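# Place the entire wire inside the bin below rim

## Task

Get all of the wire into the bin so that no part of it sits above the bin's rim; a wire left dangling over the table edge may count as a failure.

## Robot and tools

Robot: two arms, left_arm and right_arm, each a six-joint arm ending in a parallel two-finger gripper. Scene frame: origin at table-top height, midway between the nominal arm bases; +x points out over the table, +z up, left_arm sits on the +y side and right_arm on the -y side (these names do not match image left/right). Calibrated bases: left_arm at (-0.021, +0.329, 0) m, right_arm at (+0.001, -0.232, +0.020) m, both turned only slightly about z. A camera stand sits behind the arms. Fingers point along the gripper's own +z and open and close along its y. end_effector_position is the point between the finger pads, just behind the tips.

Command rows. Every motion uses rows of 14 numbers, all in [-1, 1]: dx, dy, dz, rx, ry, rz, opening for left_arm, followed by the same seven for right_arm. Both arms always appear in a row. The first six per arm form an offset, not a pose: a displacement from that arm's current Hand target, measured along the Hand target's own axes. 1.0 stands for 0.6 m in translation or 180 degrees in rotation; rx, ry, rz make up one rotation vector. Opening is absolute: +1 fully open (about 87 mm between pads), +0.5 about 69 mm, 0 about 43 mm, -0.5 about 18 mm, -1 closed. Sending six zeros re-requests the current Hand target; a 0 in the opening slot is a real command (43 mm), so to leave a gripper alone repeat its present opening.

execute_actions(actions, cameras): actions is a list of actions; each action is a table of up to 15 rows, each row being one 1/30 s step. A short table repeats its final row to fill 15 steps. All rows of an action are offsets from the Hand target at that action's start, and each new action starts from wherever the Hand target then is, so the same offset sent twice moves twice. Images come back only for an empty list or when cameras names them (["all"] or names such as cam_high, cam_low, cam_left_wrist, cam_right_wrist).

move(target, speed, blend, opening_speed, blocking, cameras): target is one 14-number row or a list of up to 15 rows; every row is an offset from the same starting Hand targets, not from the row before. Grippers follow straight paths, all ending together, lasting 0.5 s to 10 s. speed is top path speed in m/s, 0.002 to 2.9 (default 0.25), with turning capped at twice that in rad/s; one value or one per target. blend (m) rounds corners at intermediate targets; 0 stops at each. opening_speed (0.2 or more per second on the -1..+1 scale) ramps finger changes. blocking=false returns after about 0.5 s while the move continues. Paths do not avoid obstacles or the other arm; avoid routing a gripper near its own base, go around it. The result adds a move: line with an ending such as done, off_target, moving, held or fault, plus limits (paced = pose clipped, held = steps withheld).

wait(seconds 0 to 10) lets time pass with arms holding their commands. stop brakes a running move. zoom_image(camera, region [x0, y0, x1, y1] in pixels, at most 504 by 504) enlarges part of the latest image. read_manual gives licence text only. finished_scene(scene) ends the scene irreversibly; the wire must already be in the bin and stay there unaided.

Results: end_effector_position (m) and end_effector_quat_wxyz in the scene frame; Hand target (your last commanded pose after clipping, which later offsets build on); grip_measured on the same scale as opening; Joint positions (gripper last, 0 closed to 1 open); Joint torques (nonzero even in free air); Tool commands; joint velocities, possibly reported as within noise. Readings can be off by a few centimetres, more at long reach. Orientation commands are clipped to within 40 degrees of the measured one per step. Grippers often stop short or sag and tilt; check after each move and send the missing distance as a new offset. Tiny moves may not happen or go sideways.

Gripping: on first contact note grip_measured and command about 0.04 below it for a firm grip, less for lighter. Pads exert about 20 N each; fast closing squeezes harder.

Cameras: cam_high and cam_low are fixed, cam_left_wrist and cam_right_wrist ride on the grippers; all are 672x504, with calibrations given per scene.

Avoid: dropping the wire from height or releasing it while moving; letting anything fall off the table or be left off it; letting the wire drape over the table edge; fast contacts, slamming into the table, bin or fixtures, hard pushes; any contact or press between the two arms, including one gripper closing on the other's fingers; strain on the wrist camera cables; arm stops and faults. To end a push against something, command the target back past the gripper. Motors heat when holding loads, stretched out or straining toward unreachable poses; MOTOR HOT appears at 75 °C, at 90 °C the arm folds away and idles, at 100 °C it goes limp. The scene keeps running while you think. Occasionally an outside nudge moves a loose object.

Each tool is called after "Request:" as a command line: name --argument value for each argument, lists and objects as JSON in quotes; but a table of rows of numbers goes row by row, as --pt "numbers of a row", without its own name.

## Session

Request:
execute_actions --actions '[]'

Scene clock: 0.00 s.
left_arm: end_effector_position=(+0.3608, +0.3502, +0.0358) grip_measured=+1.000 end_effector_quat_wxyz=(+0.546, -0.037, +0.836, +0.028) | right_arm: end_effector_position=(+0.3689, -0.2731, +0.0622) grip_measured=+0.986 end_effector_quat_wxyz=(+0.582, +0.120, +0.792, -0.138)
Joint positions: left_arm=[0.037 1.575 0.398 0.763 -0.062 -0.02 1] | right_arm=[0.094 1.627 0.312 0.993 0.453 0.061 0.993]
Joint velocities: within noise
Joint torques (N m): no reading
Heat: left arm: 38 °C; right arm: 34 °C.
Hand target: left_arm +0.3637, +0.3503, +0.0406; +0.552, -0.037, +0.833, +0.028 | right_arm +0.3732, -0.2728, +0.0700; +0.592, +0.123, +0.784, -0.136
Tool commands: left_gripper/opening=+1.0 right_gripper/opening=+1.0
camera_calibration:
cam_left_wrist: T_world_to_cam=[[0.0900507, -0.995827, -0.0147855, 0.314815], [-0.955722, -0.0822289, -0.282549, 0.404658], [0.280155, 0.0395746, -0.959139, 0.065516], [0, 0, 0, 1]] pos_world=[0.340037, 0.344183, 0.18183]
cam_right_wrist: T_world_to_cam=[[-0.341504, -0.937931, 0.0605056, -0.132595], [-0.877801, 0.295278, -0.377196, 0.446588], [0.335918, -0.181926, -0.924155, 0.0264654], [0, 0, 0, 1]] pos_world=[0.337844, -0.251418, 0.200932]

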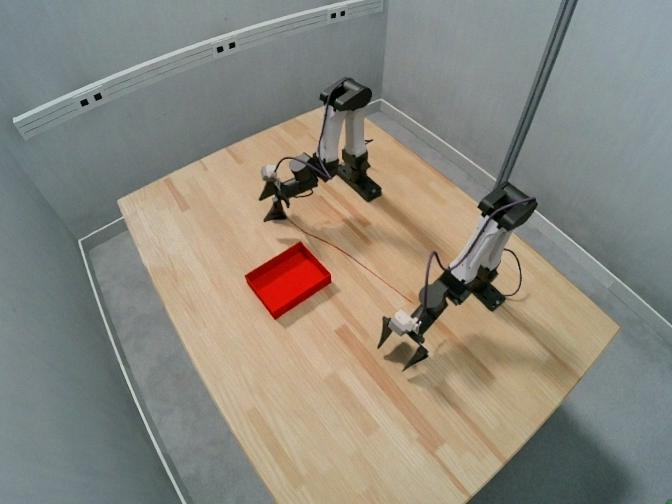

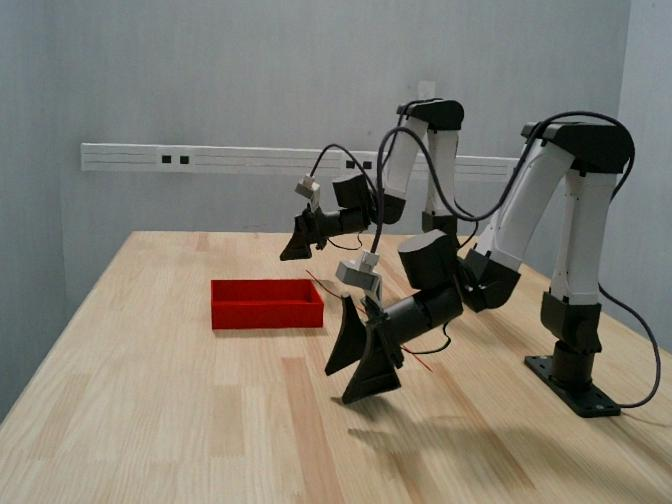

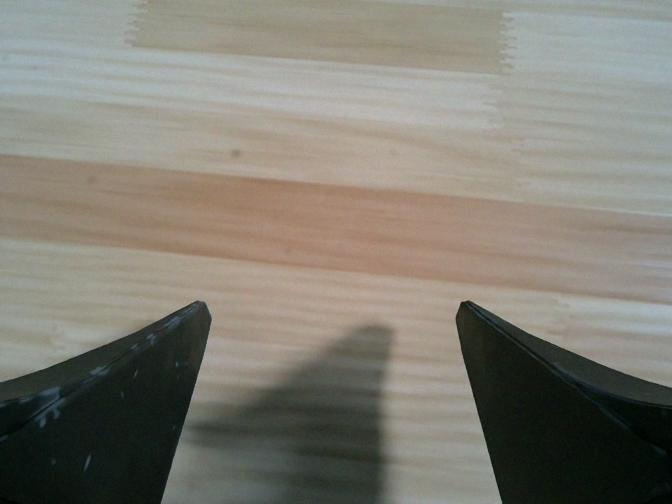

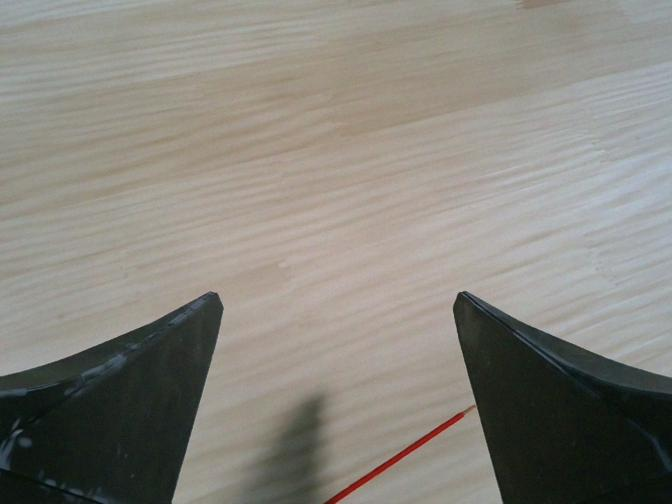

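Request:
move --pt "-0.1229 0.0008 -0.052 0 0 0 0 -0.0962 -0.0068 -0.026 0 0 0 0" --pt "-0.0778 -0.375 -0.3326 0.2984 0.2502 0.3591 0 -0.1147 0.0035 -0.153 -0.5004 0.17 -0.511 0" --speed 0.3 --blend '[0.04,0]' --cameras '["all"]'

Scene clock: 32.73 s.
left_arm: end_effector_position=(+0.2188, +0.1131, +0.1553) grip_measured=+0.000 end_effector_quat_wxyz=(+0.081, +0.606, +0.789, -0.062) | right_arm: end_effector_position=(+0.3064, -0.2402, +0.1559) grip_measured=+0.000 end_effector_quat_wxyz=(-0.065, +0.783, -0.613, -0.086)
Joint positions: left_arm=[-0.735 1.739 1.638 -1.296 0.108 0.558 0.5] | right_arm=[-0.014 1.715 1.536 -1.451 -0.207 -1.837 0.5]
Joint torques (N m): left_arm=[-0.72 -7.57 9.1 0.32 0.16 0.08] | right_arm=[0.44 -5.98 7.66 -0.01 0.05 -0.25]
Heat: left arm: 38 °C; right arm: 36 °C.
Hand target: left_arm +0.2198, +0.1101, +0.1599; +0.082, +0.612, +0.784, -0.064 | right_arm +0.3101, -0.2400, +0.1601; -0.063, +0.789, -0.605, -0.083
Off the commanded pose: left_arm 0.006 m, 1 deg | right_arm 0.006 m, 1 deg.
move: done
camera_calibration:
cam_left_wrist: T_world_to_cam=[[-0.968686, -0.248265, -0.00342612, 0.238626], [-0.197095, 0.760491, 0.618713, -0.118016], [-0.150999, 0.600014, -0.785609, 0.233335], [0, 0, 0, 1]] pos_world=[0.243127, 0.00898841, 0.257146]
cam_right_wrist: T_world_to_cam=[[0.97319, 0.228934, -0.0221321, -0.238403], [0.191797, -0.754666, 0.62745, -0.31917], [0.126942, -0.614873, -0.778342, 0.0773068], [0, 0, 0, 1]] pos_world=[0.283414, -0.138754, 0.255158]

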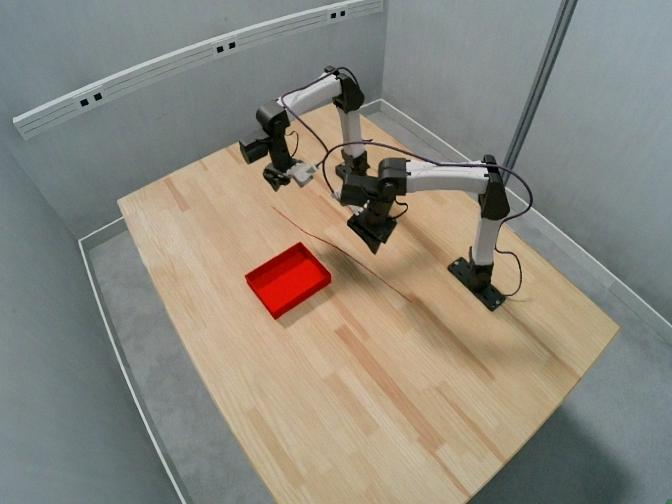

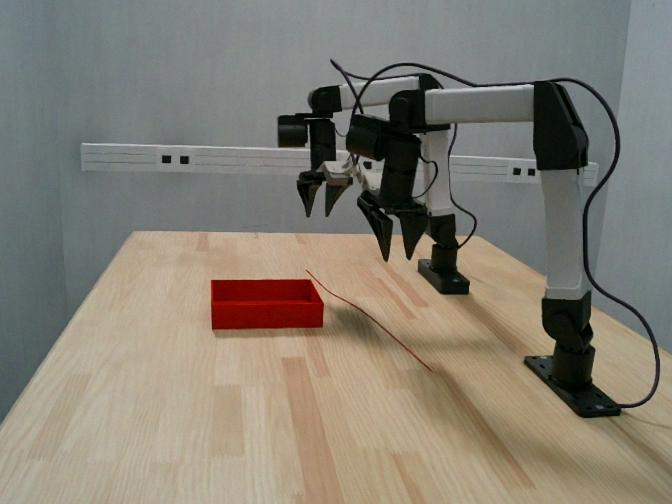

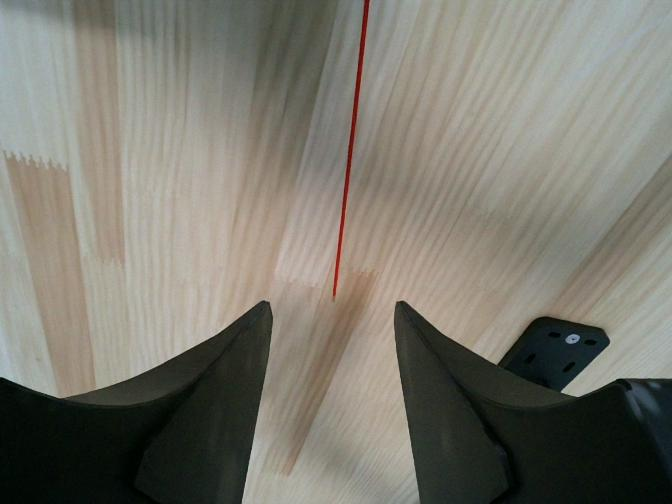

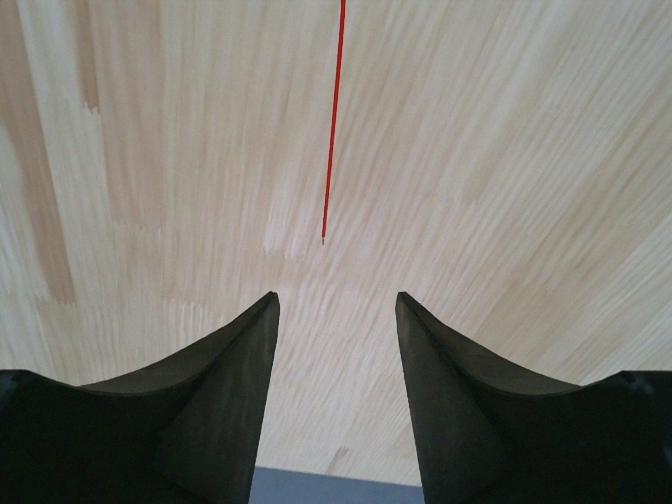

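Request:
move --target '[0.0777,-0.0172,0.205,0.0046,0,0.0217,-0.3,-0.0035,0.011,0.2222,0.0069,0,0.0326,-0.3]' --speed 0.15 --cameras '["cam_high","cam_left_wrist","cam_right_wrist"]'

Scene clock: 44.47 s.
left_arm: end_effector_position=(+0.2029, +0.1285, +0.0291) grip_measured=-0.300 end_effector_quat_wxyz=(+0.069, +0.635, +0.767, -0.063) | right_arm: end_effector_position=(+0.2959, -0.2148, +0.0336) grip_measured=-0.300 end_effector_quat_wxyz=(-0.067, +0.760, -0.642, -0.079)
Joint positions: left_arm=[-0.735 1.731 1.119 -0.813 0.119 0.632 0.35] | right_arm=[0.076 1.751 1.08 -0.92 -0.207 -1.668 0.35]
Joint torques (N m): left_arm=[-0.23 -9.33 5.3 0.59 0.19 0.09] | right_arm=[0.42 -6.5 4.07 0.41 -0.08 -0.01]
Heat: left arm: 40 °C; right arm: 36 °C.
Hand target: left_arm +0.2049, +0.1271, +0.0299; +0.080, +0.639, +0.762, -0.067 | right_arm +0.2960, -0.2131, +0.0300; -0.068, +0.757, -0.645, -0.079
Off the commanded pose: left_arm 0.003 m, 1 deg | right_arm 0.004 m, 1 deg.
move: done
camera_calibration:
cam_left_wrist: T_world_to_cam=[[-0.984292, -0.17642, 0.00674609, 0.220336], [-0.13268, 0.764383, 0.630963, -0.0687569], [-0.116471, 0.620157, -0.775783, 0.112606], [0, 0, 0, 1]] pos_world=[0.220868, 0.0215952, 0.129254]
cam_right_wrist: T_world_to_cam=[[0.987791, 0.154639, -0.0188618, -0.257053], [0.131482, -0.762618, 0.633345, -0.205344], [0.0835554, -0.628092, -0.77364, 0.00887582], [0, 0, 0, 1]] pos_world=[0.280172, -0.111274, 0.132072]
Images, in order (width x height): cam_high 672x504, cam_left_wrist 672x504, cam_right_wrist 672x504.

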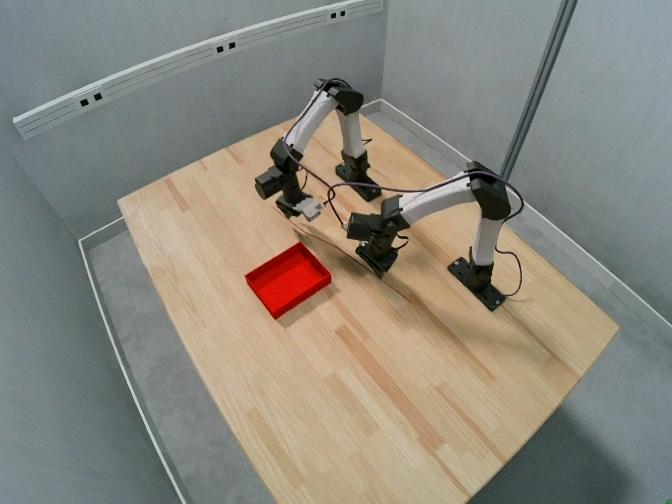

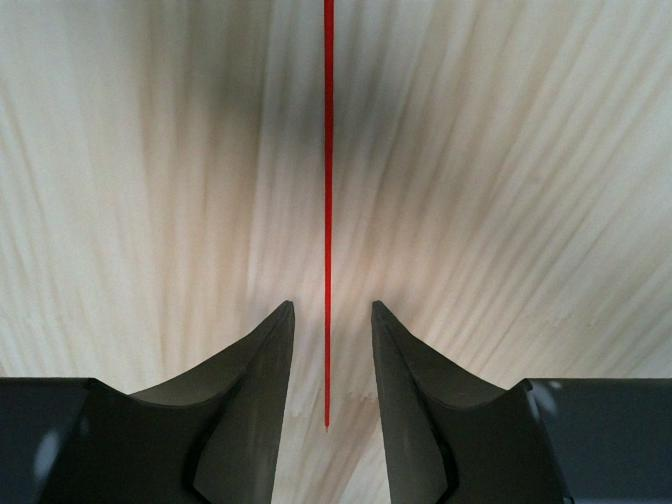

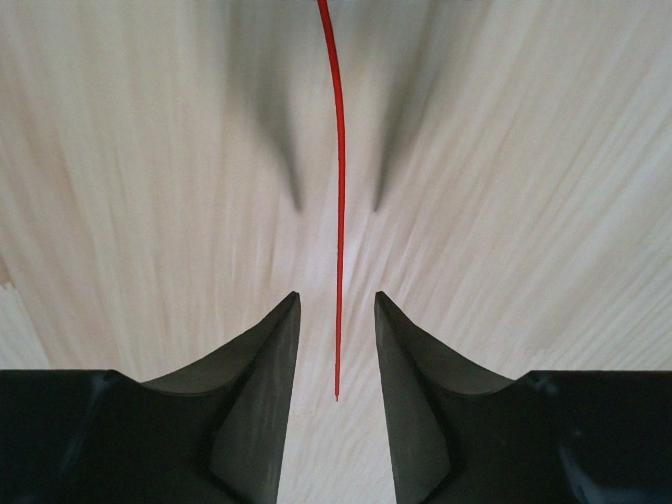

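Request:
move --pt "0.0118 0 0.0555 0 0 0 -0.5 0.0118 0 0.0555 0 0 0 -0.5" --pt "0.0118 0 0.0555 0 0 0 -1 0.0118 0 0.0555 0 0 0 -1" --pt "-0.0208 0 -0.0978 0 0 0 -1 -0.0208 0 -0.0978 0 0 0 -1" --speed '[0.05,0.05,0.12]' --opening_speed 1 --cameras '["all"]'

Scene clock: 50.33 s.
left_arm: end_effector_position=(+0.2018, +0.1292, +0.0776) grip_measured=-0.959 end_effector_quat_wxyz=(+0.067, +0.635, +0.767, -0.065) | right_arm: end_effector_position=(+0.2905, -0.2150, +0.0764) grip_measured=-0.981 end_effector_quat_wxyz=(-0.054, +0.757, -0.645, -0.092)
Joint positions: left_arm=[-0.734 1.681 1.262 -1.012 0.123 0.632 0.02] | right_arm=[0.077 1.709 1.21 -1.128 -0.206 -1.663 0.009]
Joint torques (N m): left_arm=[-0.32 -9.95 8.8 0.28 0.14 0.08] | right_arm=[0.34 -9.36 7.38 0.1 -0.1 0]
Heat: left arm: 40 °C; right arm: 37 °C.
Hand target: left_arm +0.2049, +0.1271, +0.0899; +0.080, +0.639, +0.762, -0.067 | right_arm +0.2961, -0.2131, +0.0901; -0.068, +0.757, -0.645, -0.079
Off the commanded pose: left_arm 0.013 m, 2 deg | right_arm 0.015 m, 2 deg.
move: off_target (left_arm, right_arm); target 2's new opening was sent with left_arm's hand 0.011 m and 1 deg from that target
camera_calibration:
cam_left_wrist: T_world_to_cam=[[-0.984252, -0.176311, 0.0127827, 0.218532], [-0.12855, 0.763513, 0.632869, -0.100909], [-0.121341, 0.621259, -0.774154, 0.150471], [0, 0, 0, 1]] pos_world=[0.220377, 0.0220932, 0.177557]
cam_right_wrist: T_world_to_cam=[[0.986962, 0.151304, -0.0549008, -0.248566], [0.151736, -0.760836, 0.630955, -0.237255], [0.0536952, -0.631059, -0.773874, 0.0504301], [0, 0, 0, 1]] pos_world=[0.278618, -0.111079, 0.175077]

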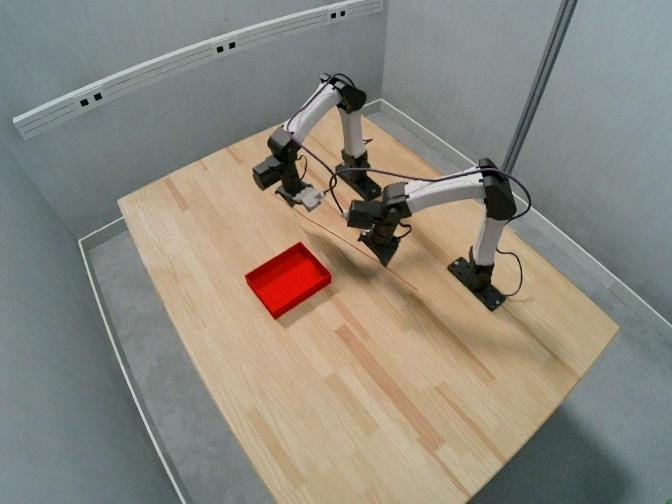

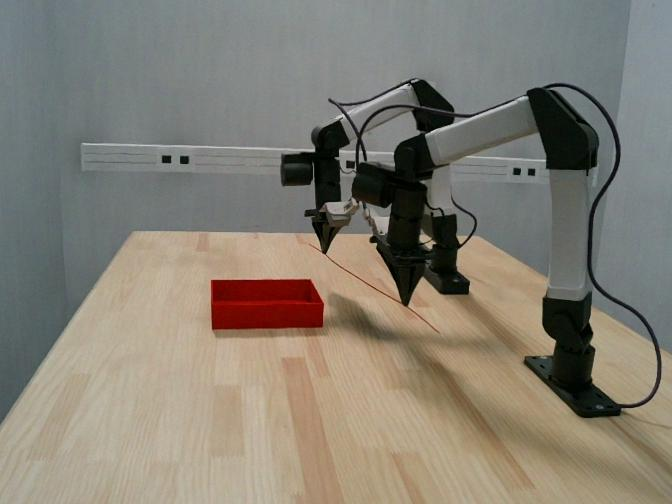

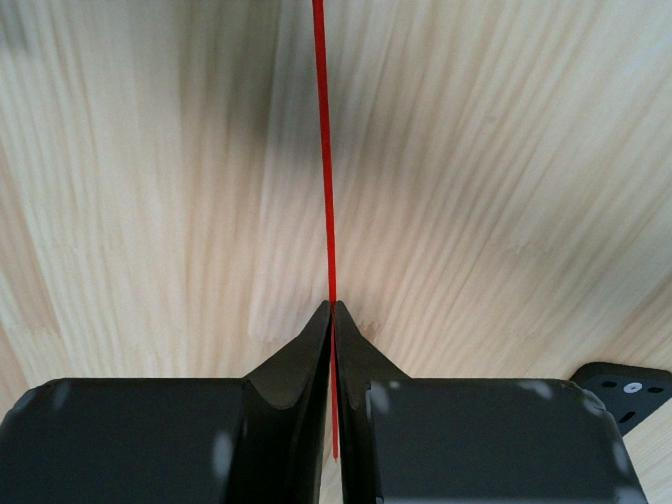

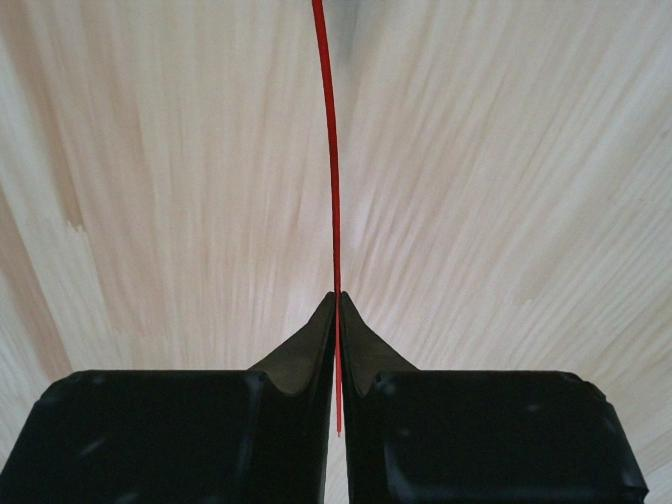

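Request:
move --target '[-0.0902,0.0825,-0.1342,-0.0693,0,-0.326,-1,-0.1207,0.0125,-0.1277,0.0809,0,0.3803,-1]' --speed 0.2 --cameras '["all"]'

Scene clock: 59.23 s.
left_arm: end_effector_position=(+0.2568, +0.0991, +0.1763) grip_measured=-0.959 end_effector_quat_wxyz=(+0.101, +0.181, +0.978, -0.021) | right_arm: end_effector_position=(+0.2764, -0.1613, +0.1643) grip_measured=-0.981 end_effector_quat_wxyz=(+0.076, -0.254, +0.964, +0.030)
Joint positions: left_arm=[-0.678 1.906 1.933 -1.4 -0.06 -0.315 0.02] | right_arm=[0.253 1.626 1.467 -1.258 -0.062 -0.262 0.009]
Joint torques (N m): left_arm=[-0.14 -8.98 8.92 0.37 -0.11 -0.16] | right_arm=[0.65 -9.42 8.17 0.55 0.15 0.03]
Heat: left arm: 40 °C; right arm: 39 °C.
Hand target: left_arm +0.2600, +0.1000, +0.1798; +0.102, +0.173, +0.979, -0.018 | right_arm +0.2800, -0.1600, +0.1801; +0.101, -0.250, +0.963, +0.026
Off the commanded pose: left_arm 0.005 m, 1 deg | right_arm 0.016 m, 3 deg.
move: off_target (right_arm)
camera_calibration:
cam_left_wrist: T_world_to_cam=[[-0.366361, -0.93047, 0.00220173, 0.183982], [-0.73179, 0.289593, 0.616944, 0.0713199], [-0.574686, 0.224413, -0.787004, 0.410229], [0, 0, 0, 1]] pos_world=[0.355348, 0.0584754, 0.278446]
cam_right_wrist: T_world_to_cam=[[0.48345, -0.874542, -0.0381096, -0.267131], [-0.639588, -0.382621, 0.666729, 0.0241492], [-0.597664, -0.297956, -0.744325, 0.382019], [0, 0, 0, 1]] pos_world=[0.372909, -0.110552, 0.258065]

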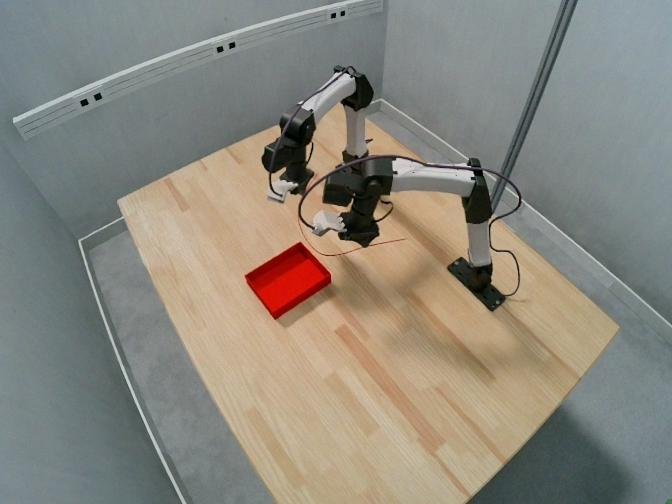

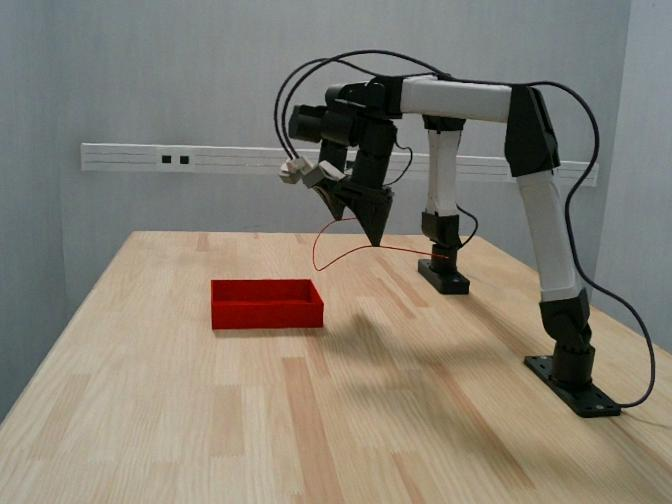

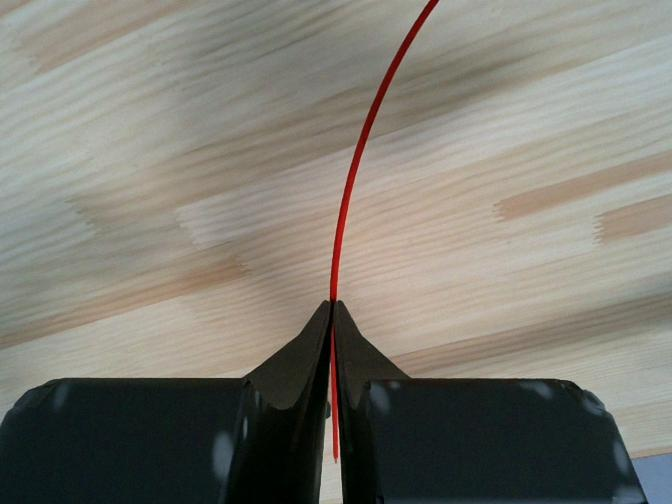

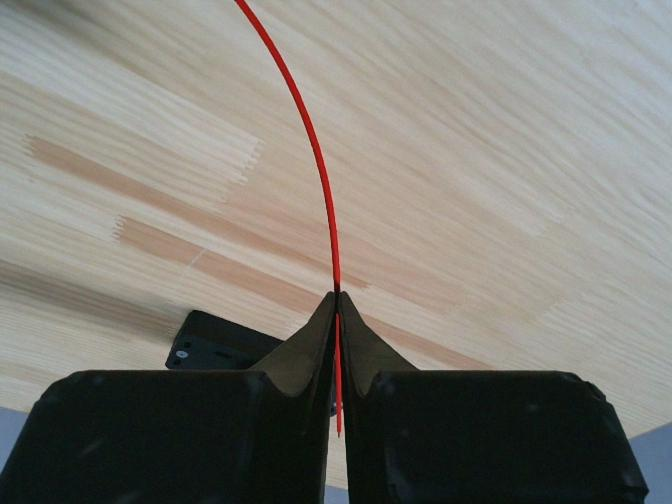

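Request:
move --target '[-0.1811,-0.0213,0.0385,-0.0347,0,-0.163,-1,-0.1655,0.0302,0.0352,0.0393,0,0.1847,-1]' --speed 0.2 --cameras '["all"]'

Scene clock: 65.27 s.
left_arm: end_effector_position=(+0.3575, +0.0481, +0.1780) grip_measured=-0.959 end_effector_quat_wxyz=(+0.160, -0.079, +0.983, -0.045) | right_arm: end_effector_position=(+0.3557, -0.0966, +0.1766) grip_measured=-0.981 end_effector_quat_wxyz=(+0.098, +0.036, +0.995, -0.002)
Joint positions: left_arm=[-0.622 2.352 2.635 -1.55 -0.139 -0.769 0.02] | right_arm=[0.358 1.982 1.959 -1.366 0.078 0.421 0.009]
Joint torques (N m): left_arm=[-0.16 -12.34 8.25 0.53 -0.17 -0.14] | right_arm=[0.53 -8.46 8.09 0.62 0.26 0.06]
Heat: left arm: 41 °C; right arm: 39 °C.
Hand target: left_arm +0.3601, +0.0501, +0.1798; +0.104, -0.087, +0.991, +0.009 | right_arm +0.3599, -0.0948, +0.1799; +0.104, +0.043, +0.994, -0.005
Off the commanded pose: left_arm 0.004 m, 9 deg | right_arm 0.006 m, 1 deg.
joint sent to its limit (left arm) — joint 4 (wrist pitch), lower limit. The joint targets are off in orientation, not in position.
move: off_target (left_arm)
camera_calibration:
cam_left_wrist: T_world_to_cam=[[0.132603, -0.985033, 0.110124, -0.0215523], [-0.849852, -0.0558164, 0.524057, 0.234184], [-0.510067, -0.163081, -0.844533, 0.486625], [0, 0, 0, 1]] pos_world=[0.450091, 0.0712009, 0.290619]
cam_right_wrist: T_world_to_cam=[[-0.084549, -0.996169, -0.0223267, -0.0608886], [-0.765243, 0.0505661, 0.641752, 0.18236], [-0.638165, 0.0713449, -0.766587, 0.511858], [0, 0, 0, 1]] pos_world=[0.461051, -0.106395, 0.273994]

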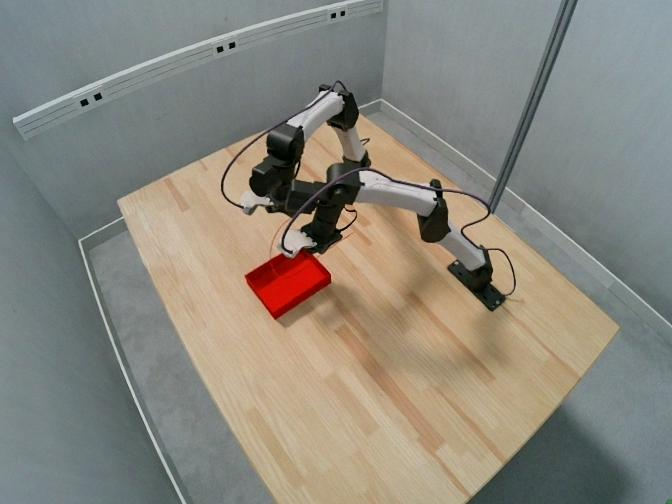

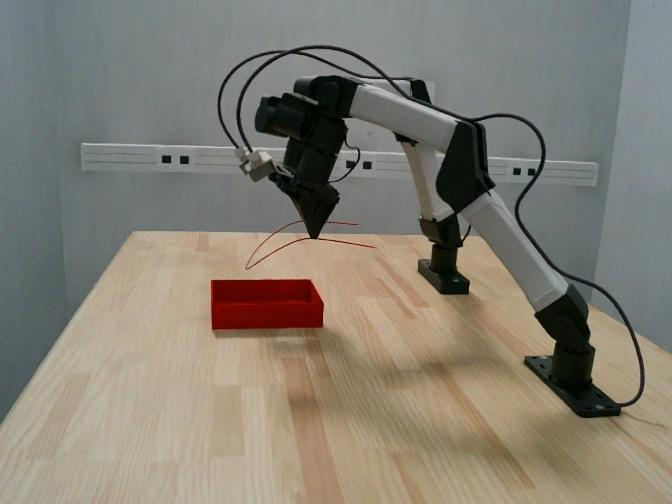

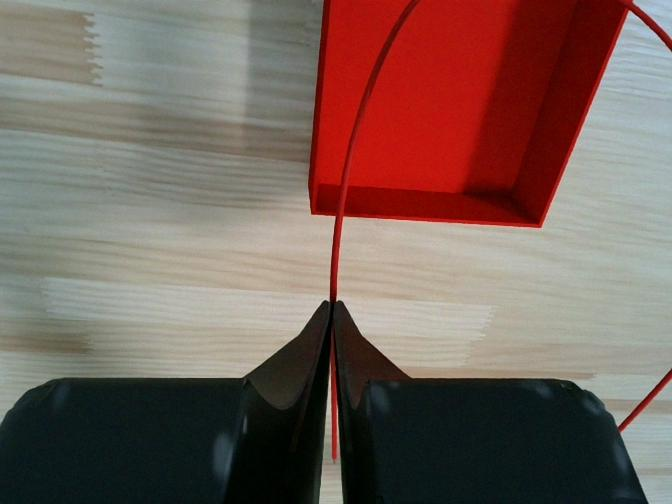

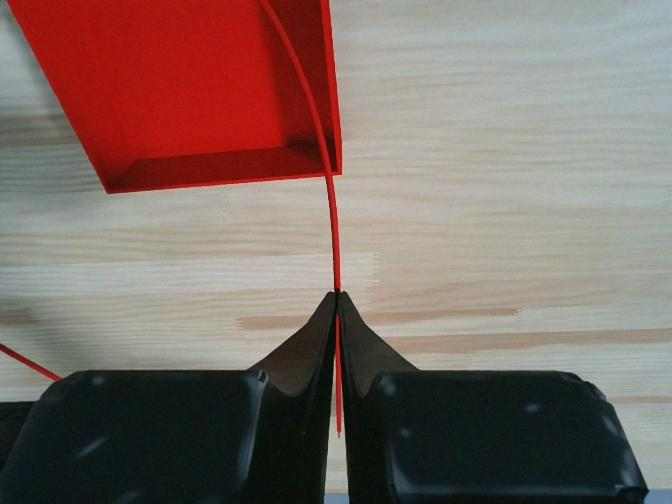

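Request:
move --target '[-0.085,-0.0623,0.0522,0.0674,-0.0565,-0.2658,-1,-0.0938,0.0442,0.0542,0.0121,-0.026,0.297,-1]' --speed 0.2 --cameras '["all"]'

Request:
zoom_image --camera "cam_low" --region '[180, 180, 400, 350]'

Scene clock: 81.77 s.
left_arm: end_effector_position=(+0.4192, +0.0217, +0.1475) grip_measured=-0.959 end_effector_quat_wxyz=(+0.181, -0.460, +0.862, -0.114) | right_arm: end_effector_position=(+0.4120, -0.0738, +0.1565) grip_measured=-0.981 end_effector_quat_wxyz=(+0.118, +0.478, +0.870, +0.016)
Joint positions: left_arm=[-0.595 2.352 2.448 -1.29 -0.214 -1.544 0.02] | right_arm=[0.34 2.114 2.066 -1.34 0.154 1.326 0.009]
Joint velocities: left_arm=[0.022 -0.056 0.002 -0.007 0.051 -0.022 -0.008] | right_arm=[within noise]
Joint torques (N m): left_arm=[-0.36 -16.91 5.42 0.92 -0.25 -0.14] | right_arm=[-0.29 -9.32 7.82 0.86 0.37 0.06]
Heat: left arm: 46 °C; right arm: 40 °C.
Hand target: left_arm +0.4221, +0.0231, +0.1597; +0.192, -0.468, +0.853, -0.127 | right_arm +0.4238, -0.0738, +0.1600; +0.134, +0.487, +0.863, +0.023
Off the commanded pose: left_arm 0.013 m, 2 deg | right_arm 0.012 m, 2 deg.
move: off_target (left_arm, right_arm)
camera_calibration:
cam_left_wrist: T_world_to_cam=[[0.747288, -0.557908, 0.360971, -0.356364], [-0.652182, -0.51167, 0.559332, 0.222961], [-0.127357, -0.653401, -0.746222, 0.323785], [0, 0, 0, 1]] pos_world=[0.452954, 0.126826, 0.245543]
cam_right_wrist: T_world_to_cam=[[-0.832041, -0.531667, -0.158237, 0.329708], [-0.497266, 0.58846, 0.637527, 0.167182], [-0.245835, 0.609135, -0.754002, 0.406842], [0, 0, 0, 1]] pos_world=[0.45748, -0.170907, 0.252349]

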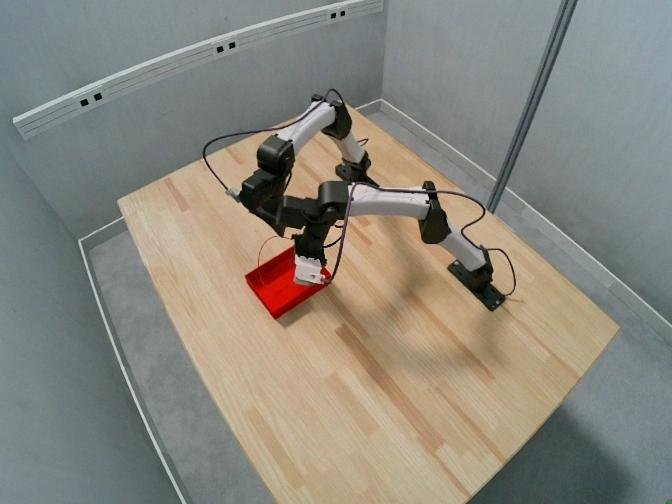

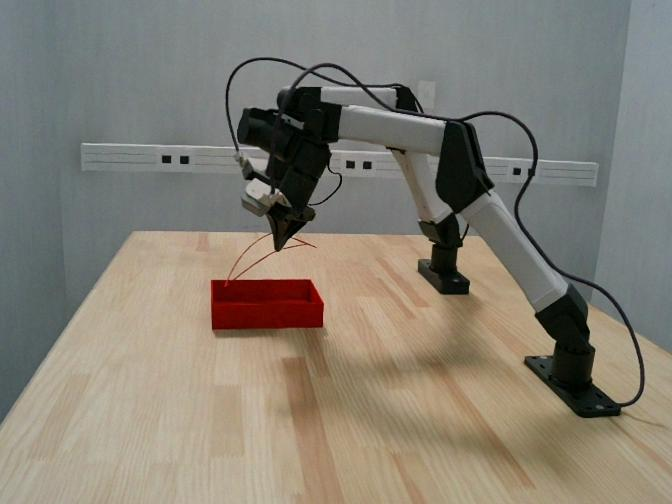

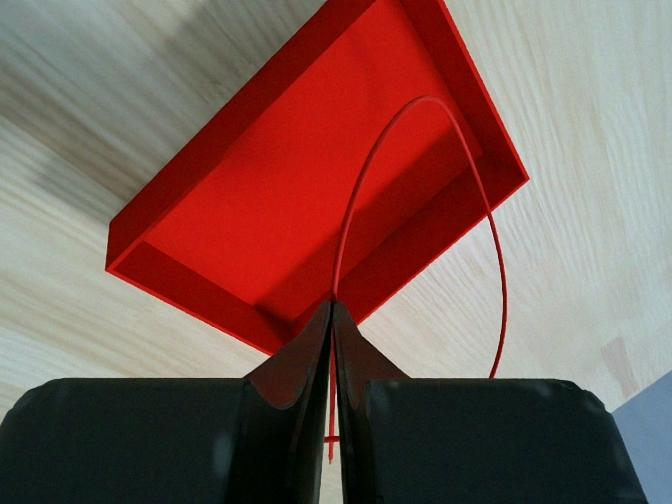

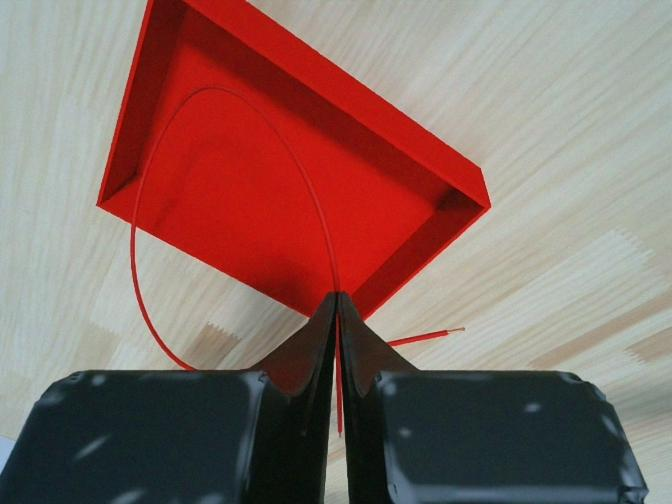

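Scaled by 2.291 from the camera's 672x504 image, which has a finer 960x720 frame.

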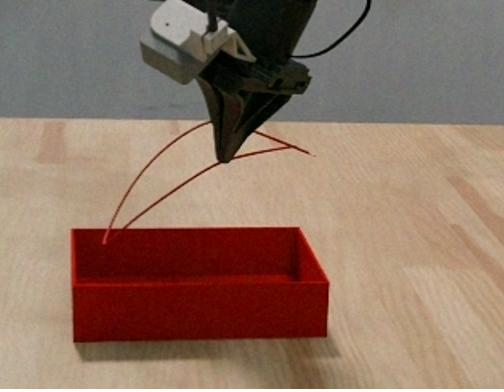

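Request:
move --target '[0.0385,0.0708,0.131,0,0,0,-1,0.0375,-0.0333,0.1558,0,0,0,-1]' --speed 0.12 --cameras '["all"]'

Request:
zoom_image --camera "cam_low" --region '[180, 180, 400, 350]'

Scene clock: 90.23 s.
left_arm: end_effector_position=(+0.4112, +0.0262, +0.0493) grip_measured=-0.959 end_effector_quat_wxyz=(+0.178, -0.463, +0.861, -0.108) | right_arm: end_effector_position=(+0.4152, -0.0730, +0.0614) grip_measured=-0.981 end_effector_quat_wxyz=(+0.122, +0.479, +0.869, +0.020)
Joint positions: left_arm=[-0.598 2.259 1.9 -0.849 -0.217 -1.554 0.02] | right_arm=[0.34 2.114 1.685 -0.947 0.156 1.33 0.009]
Joint torques (N m): left_arm=[-0.92 -17.83 5.9 0.85 -0.26 -0.16] | right_arm=[0.18 -11.21 4.81 0.94 0.36 0.08]
Heat: left arm: 50 °C; right arm: 41 °C.
Hand target: left_arm +0.4141, +0.0230, +0.0678; +0.192, -0.467, +0.853, -0.127 | right_arm +0.4198, -0.0737, +0.0619; +0.134, +0.487, +0.863, +0.023
Off the commanded pose: left_arm 0.019 m, 3 deg | right_arm 0.005 m, 2 deg.
move: off_target (left_arm)
camera_calibration:
cam_left_wrist: T_world_to_cam=[[0.755266, -0.555221, 0.348285, -0.315072], [-0.642123, -0.520339, 0.562961, 0.270862], [-0.131341, -0.648828, -0.749515, 0.25416], [0, 0, 0, 1]] pos_world=[0.445272, 0.130912, 0.147747]
cam_right_wrist: T_world_to_cam=[[-0.832176, -0.527797, -0.170038, 0.318837], [-0.502583, 0.588346, 0.63345, 0.231316], [-0.234291, 0.6126, -0.75487, 0.330864], [0, 0, 0, 1]] pos_world=[0.459103, -0.1705, 0.157446]

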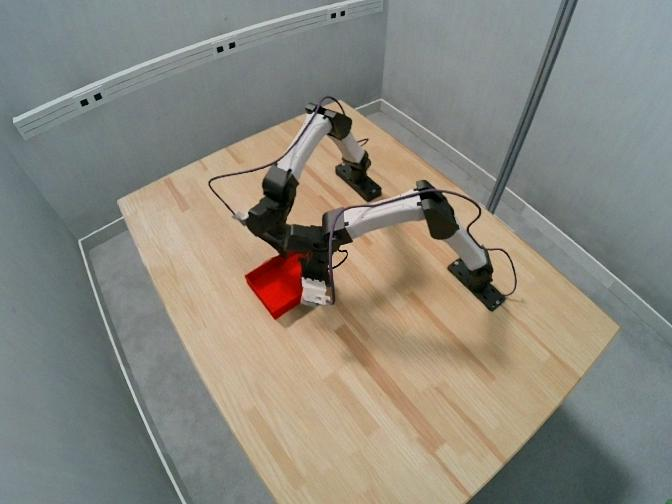

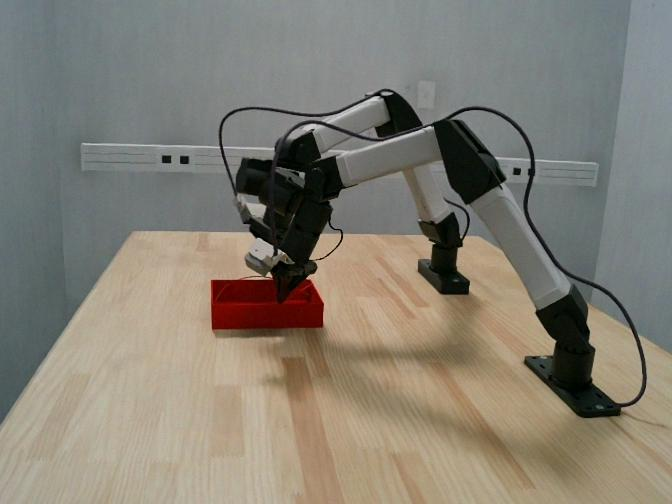

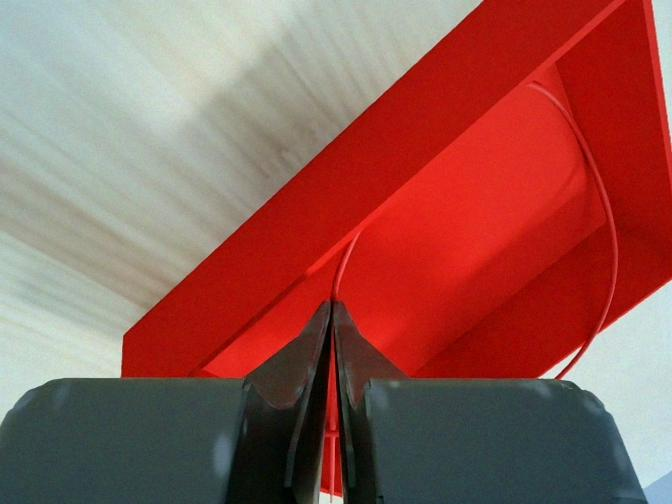

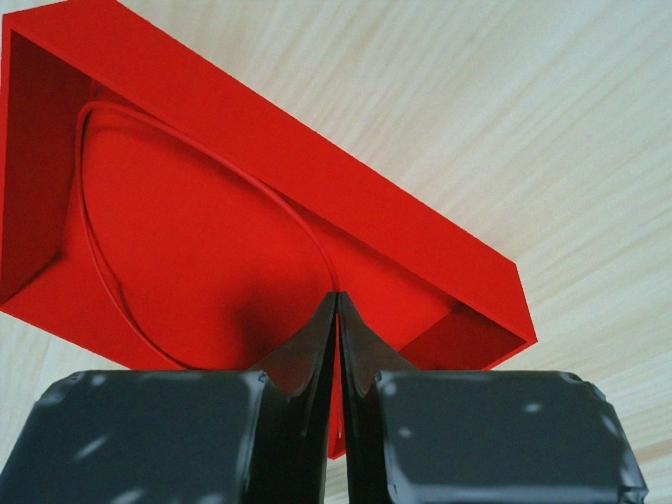

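Scaled by 2.291 from the camera's 672x504 image, which has a finer 960x720 frame.

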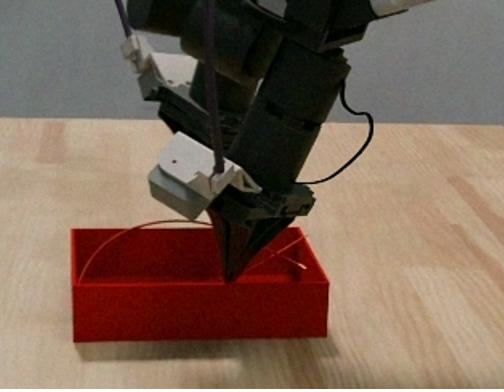

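Request:
move --pt "0.0196 0.0088 0.0362 0 0 0 -1 0.0153 -0.0085 0.0575 0 0 0 -1" --pt "0.0196 0.0088 0.0362 0 0 0 -0.7 0.0153 -0.0085 0.0575 0 0 0 -0.7" --speed 0.08 --opening_speed 0.5 --cameras '["all"]'

Request:
zoom_image --camera "cam_low" --region '[180, 180, 400, 350]'

Scene clock: 97.10 s.
left_arm: end_effector_position=(+0.4134, +0.0166, +0.0436) grip_measured=-0.700 end_effector_quat_wxyz=(+0.187, -0.463, +0.857, -0.124) | right_arm: end_effector_position=(+0.4176, -0.0719, +0.0306) grip_measured=-0.700 end_effector_quat_wxyz=(+0.128, +0.482, +0.867, +0.026)
Joint positions: left_arm=[-0.613 2.259 1.863 -0.779 -0.223 -1.567 0.15] | right_arm=[0.341 2.138 1.595 -0.817 0.156 1.335 0.15]
Joint torques (N m): left_arm=[-0.9 -14.3 5.82 0.91 -0.26 -0.16] | right_arm=[0.46 -9.84 4.89 0.89 0.39 0.04]
Heat: left arm: 51 °C; right arm: 42 °C.
Hand target: left_arm +0.4141, +0.0150, +0.0438; +0.192, -0.468, +0.853, -0.128 | right_arm +0.4198, -0.0717, +0.0258; +0.134, +0.487, +0.863, +0.023
Off the commanded pose: left_arm 0.002 m, 1 deg | right_arm 0.005 m, 1 deg.
move: done
camera_calibration:
cam_left_wrist: T_world_to_cam=[[0.743701, -0.548032, 0.382844, -0.317011], [-0.659628, -0.50851, 0.553452, 0.277891], [-0.108629, -0.664137, -0.739677, 0.234386], [0, 0, 0, 1]] pos_world=[0.444527, 0.123242, 0.140937]
cam_right_wrist: T_world_to_cam=[[-0.831807, -0.522985, -0.185969, 0.316836], [-0.509536, 0.586556, 0.629544, 0.254289], [-0.220161, 0.618416, -0.754381, 0.302119], [0, 0, 0, 1]] pos_world=[0.45963, -0.170289, 0.126748]

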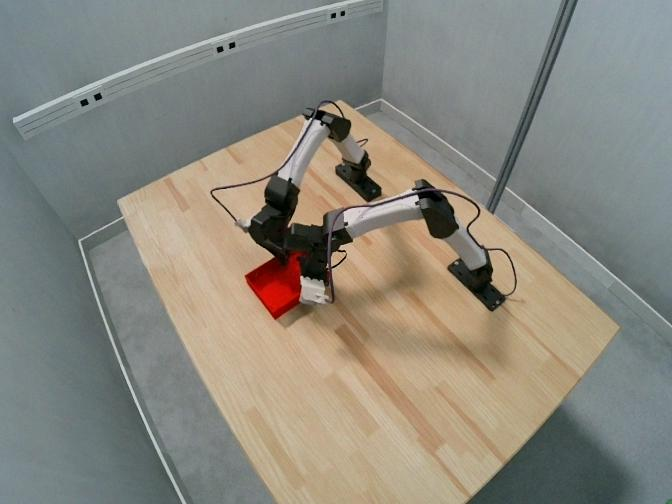

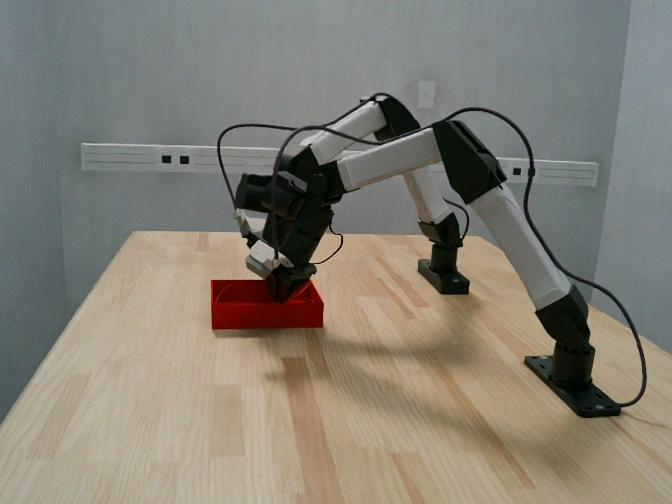

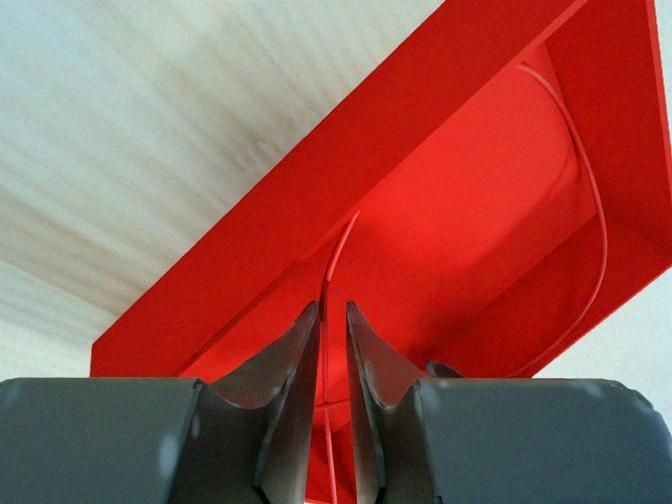

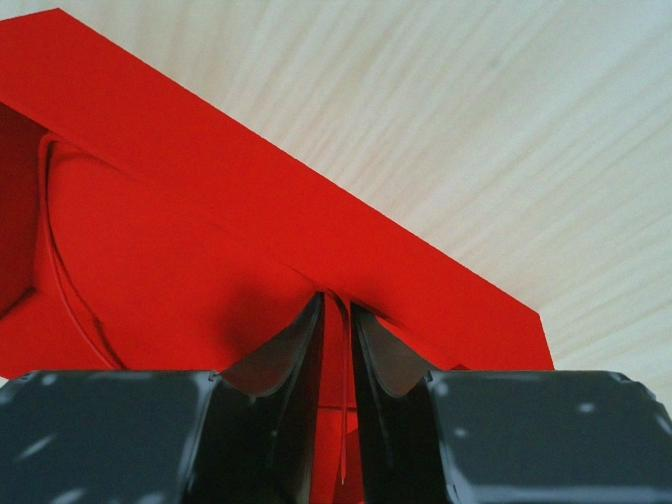

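Scaled by 2.291 from the camera's 672x504 image, which has a finer 960x720 frame.

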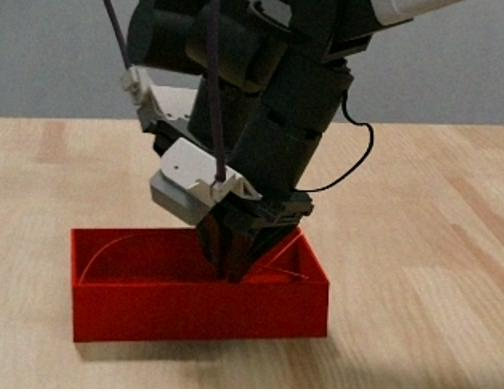

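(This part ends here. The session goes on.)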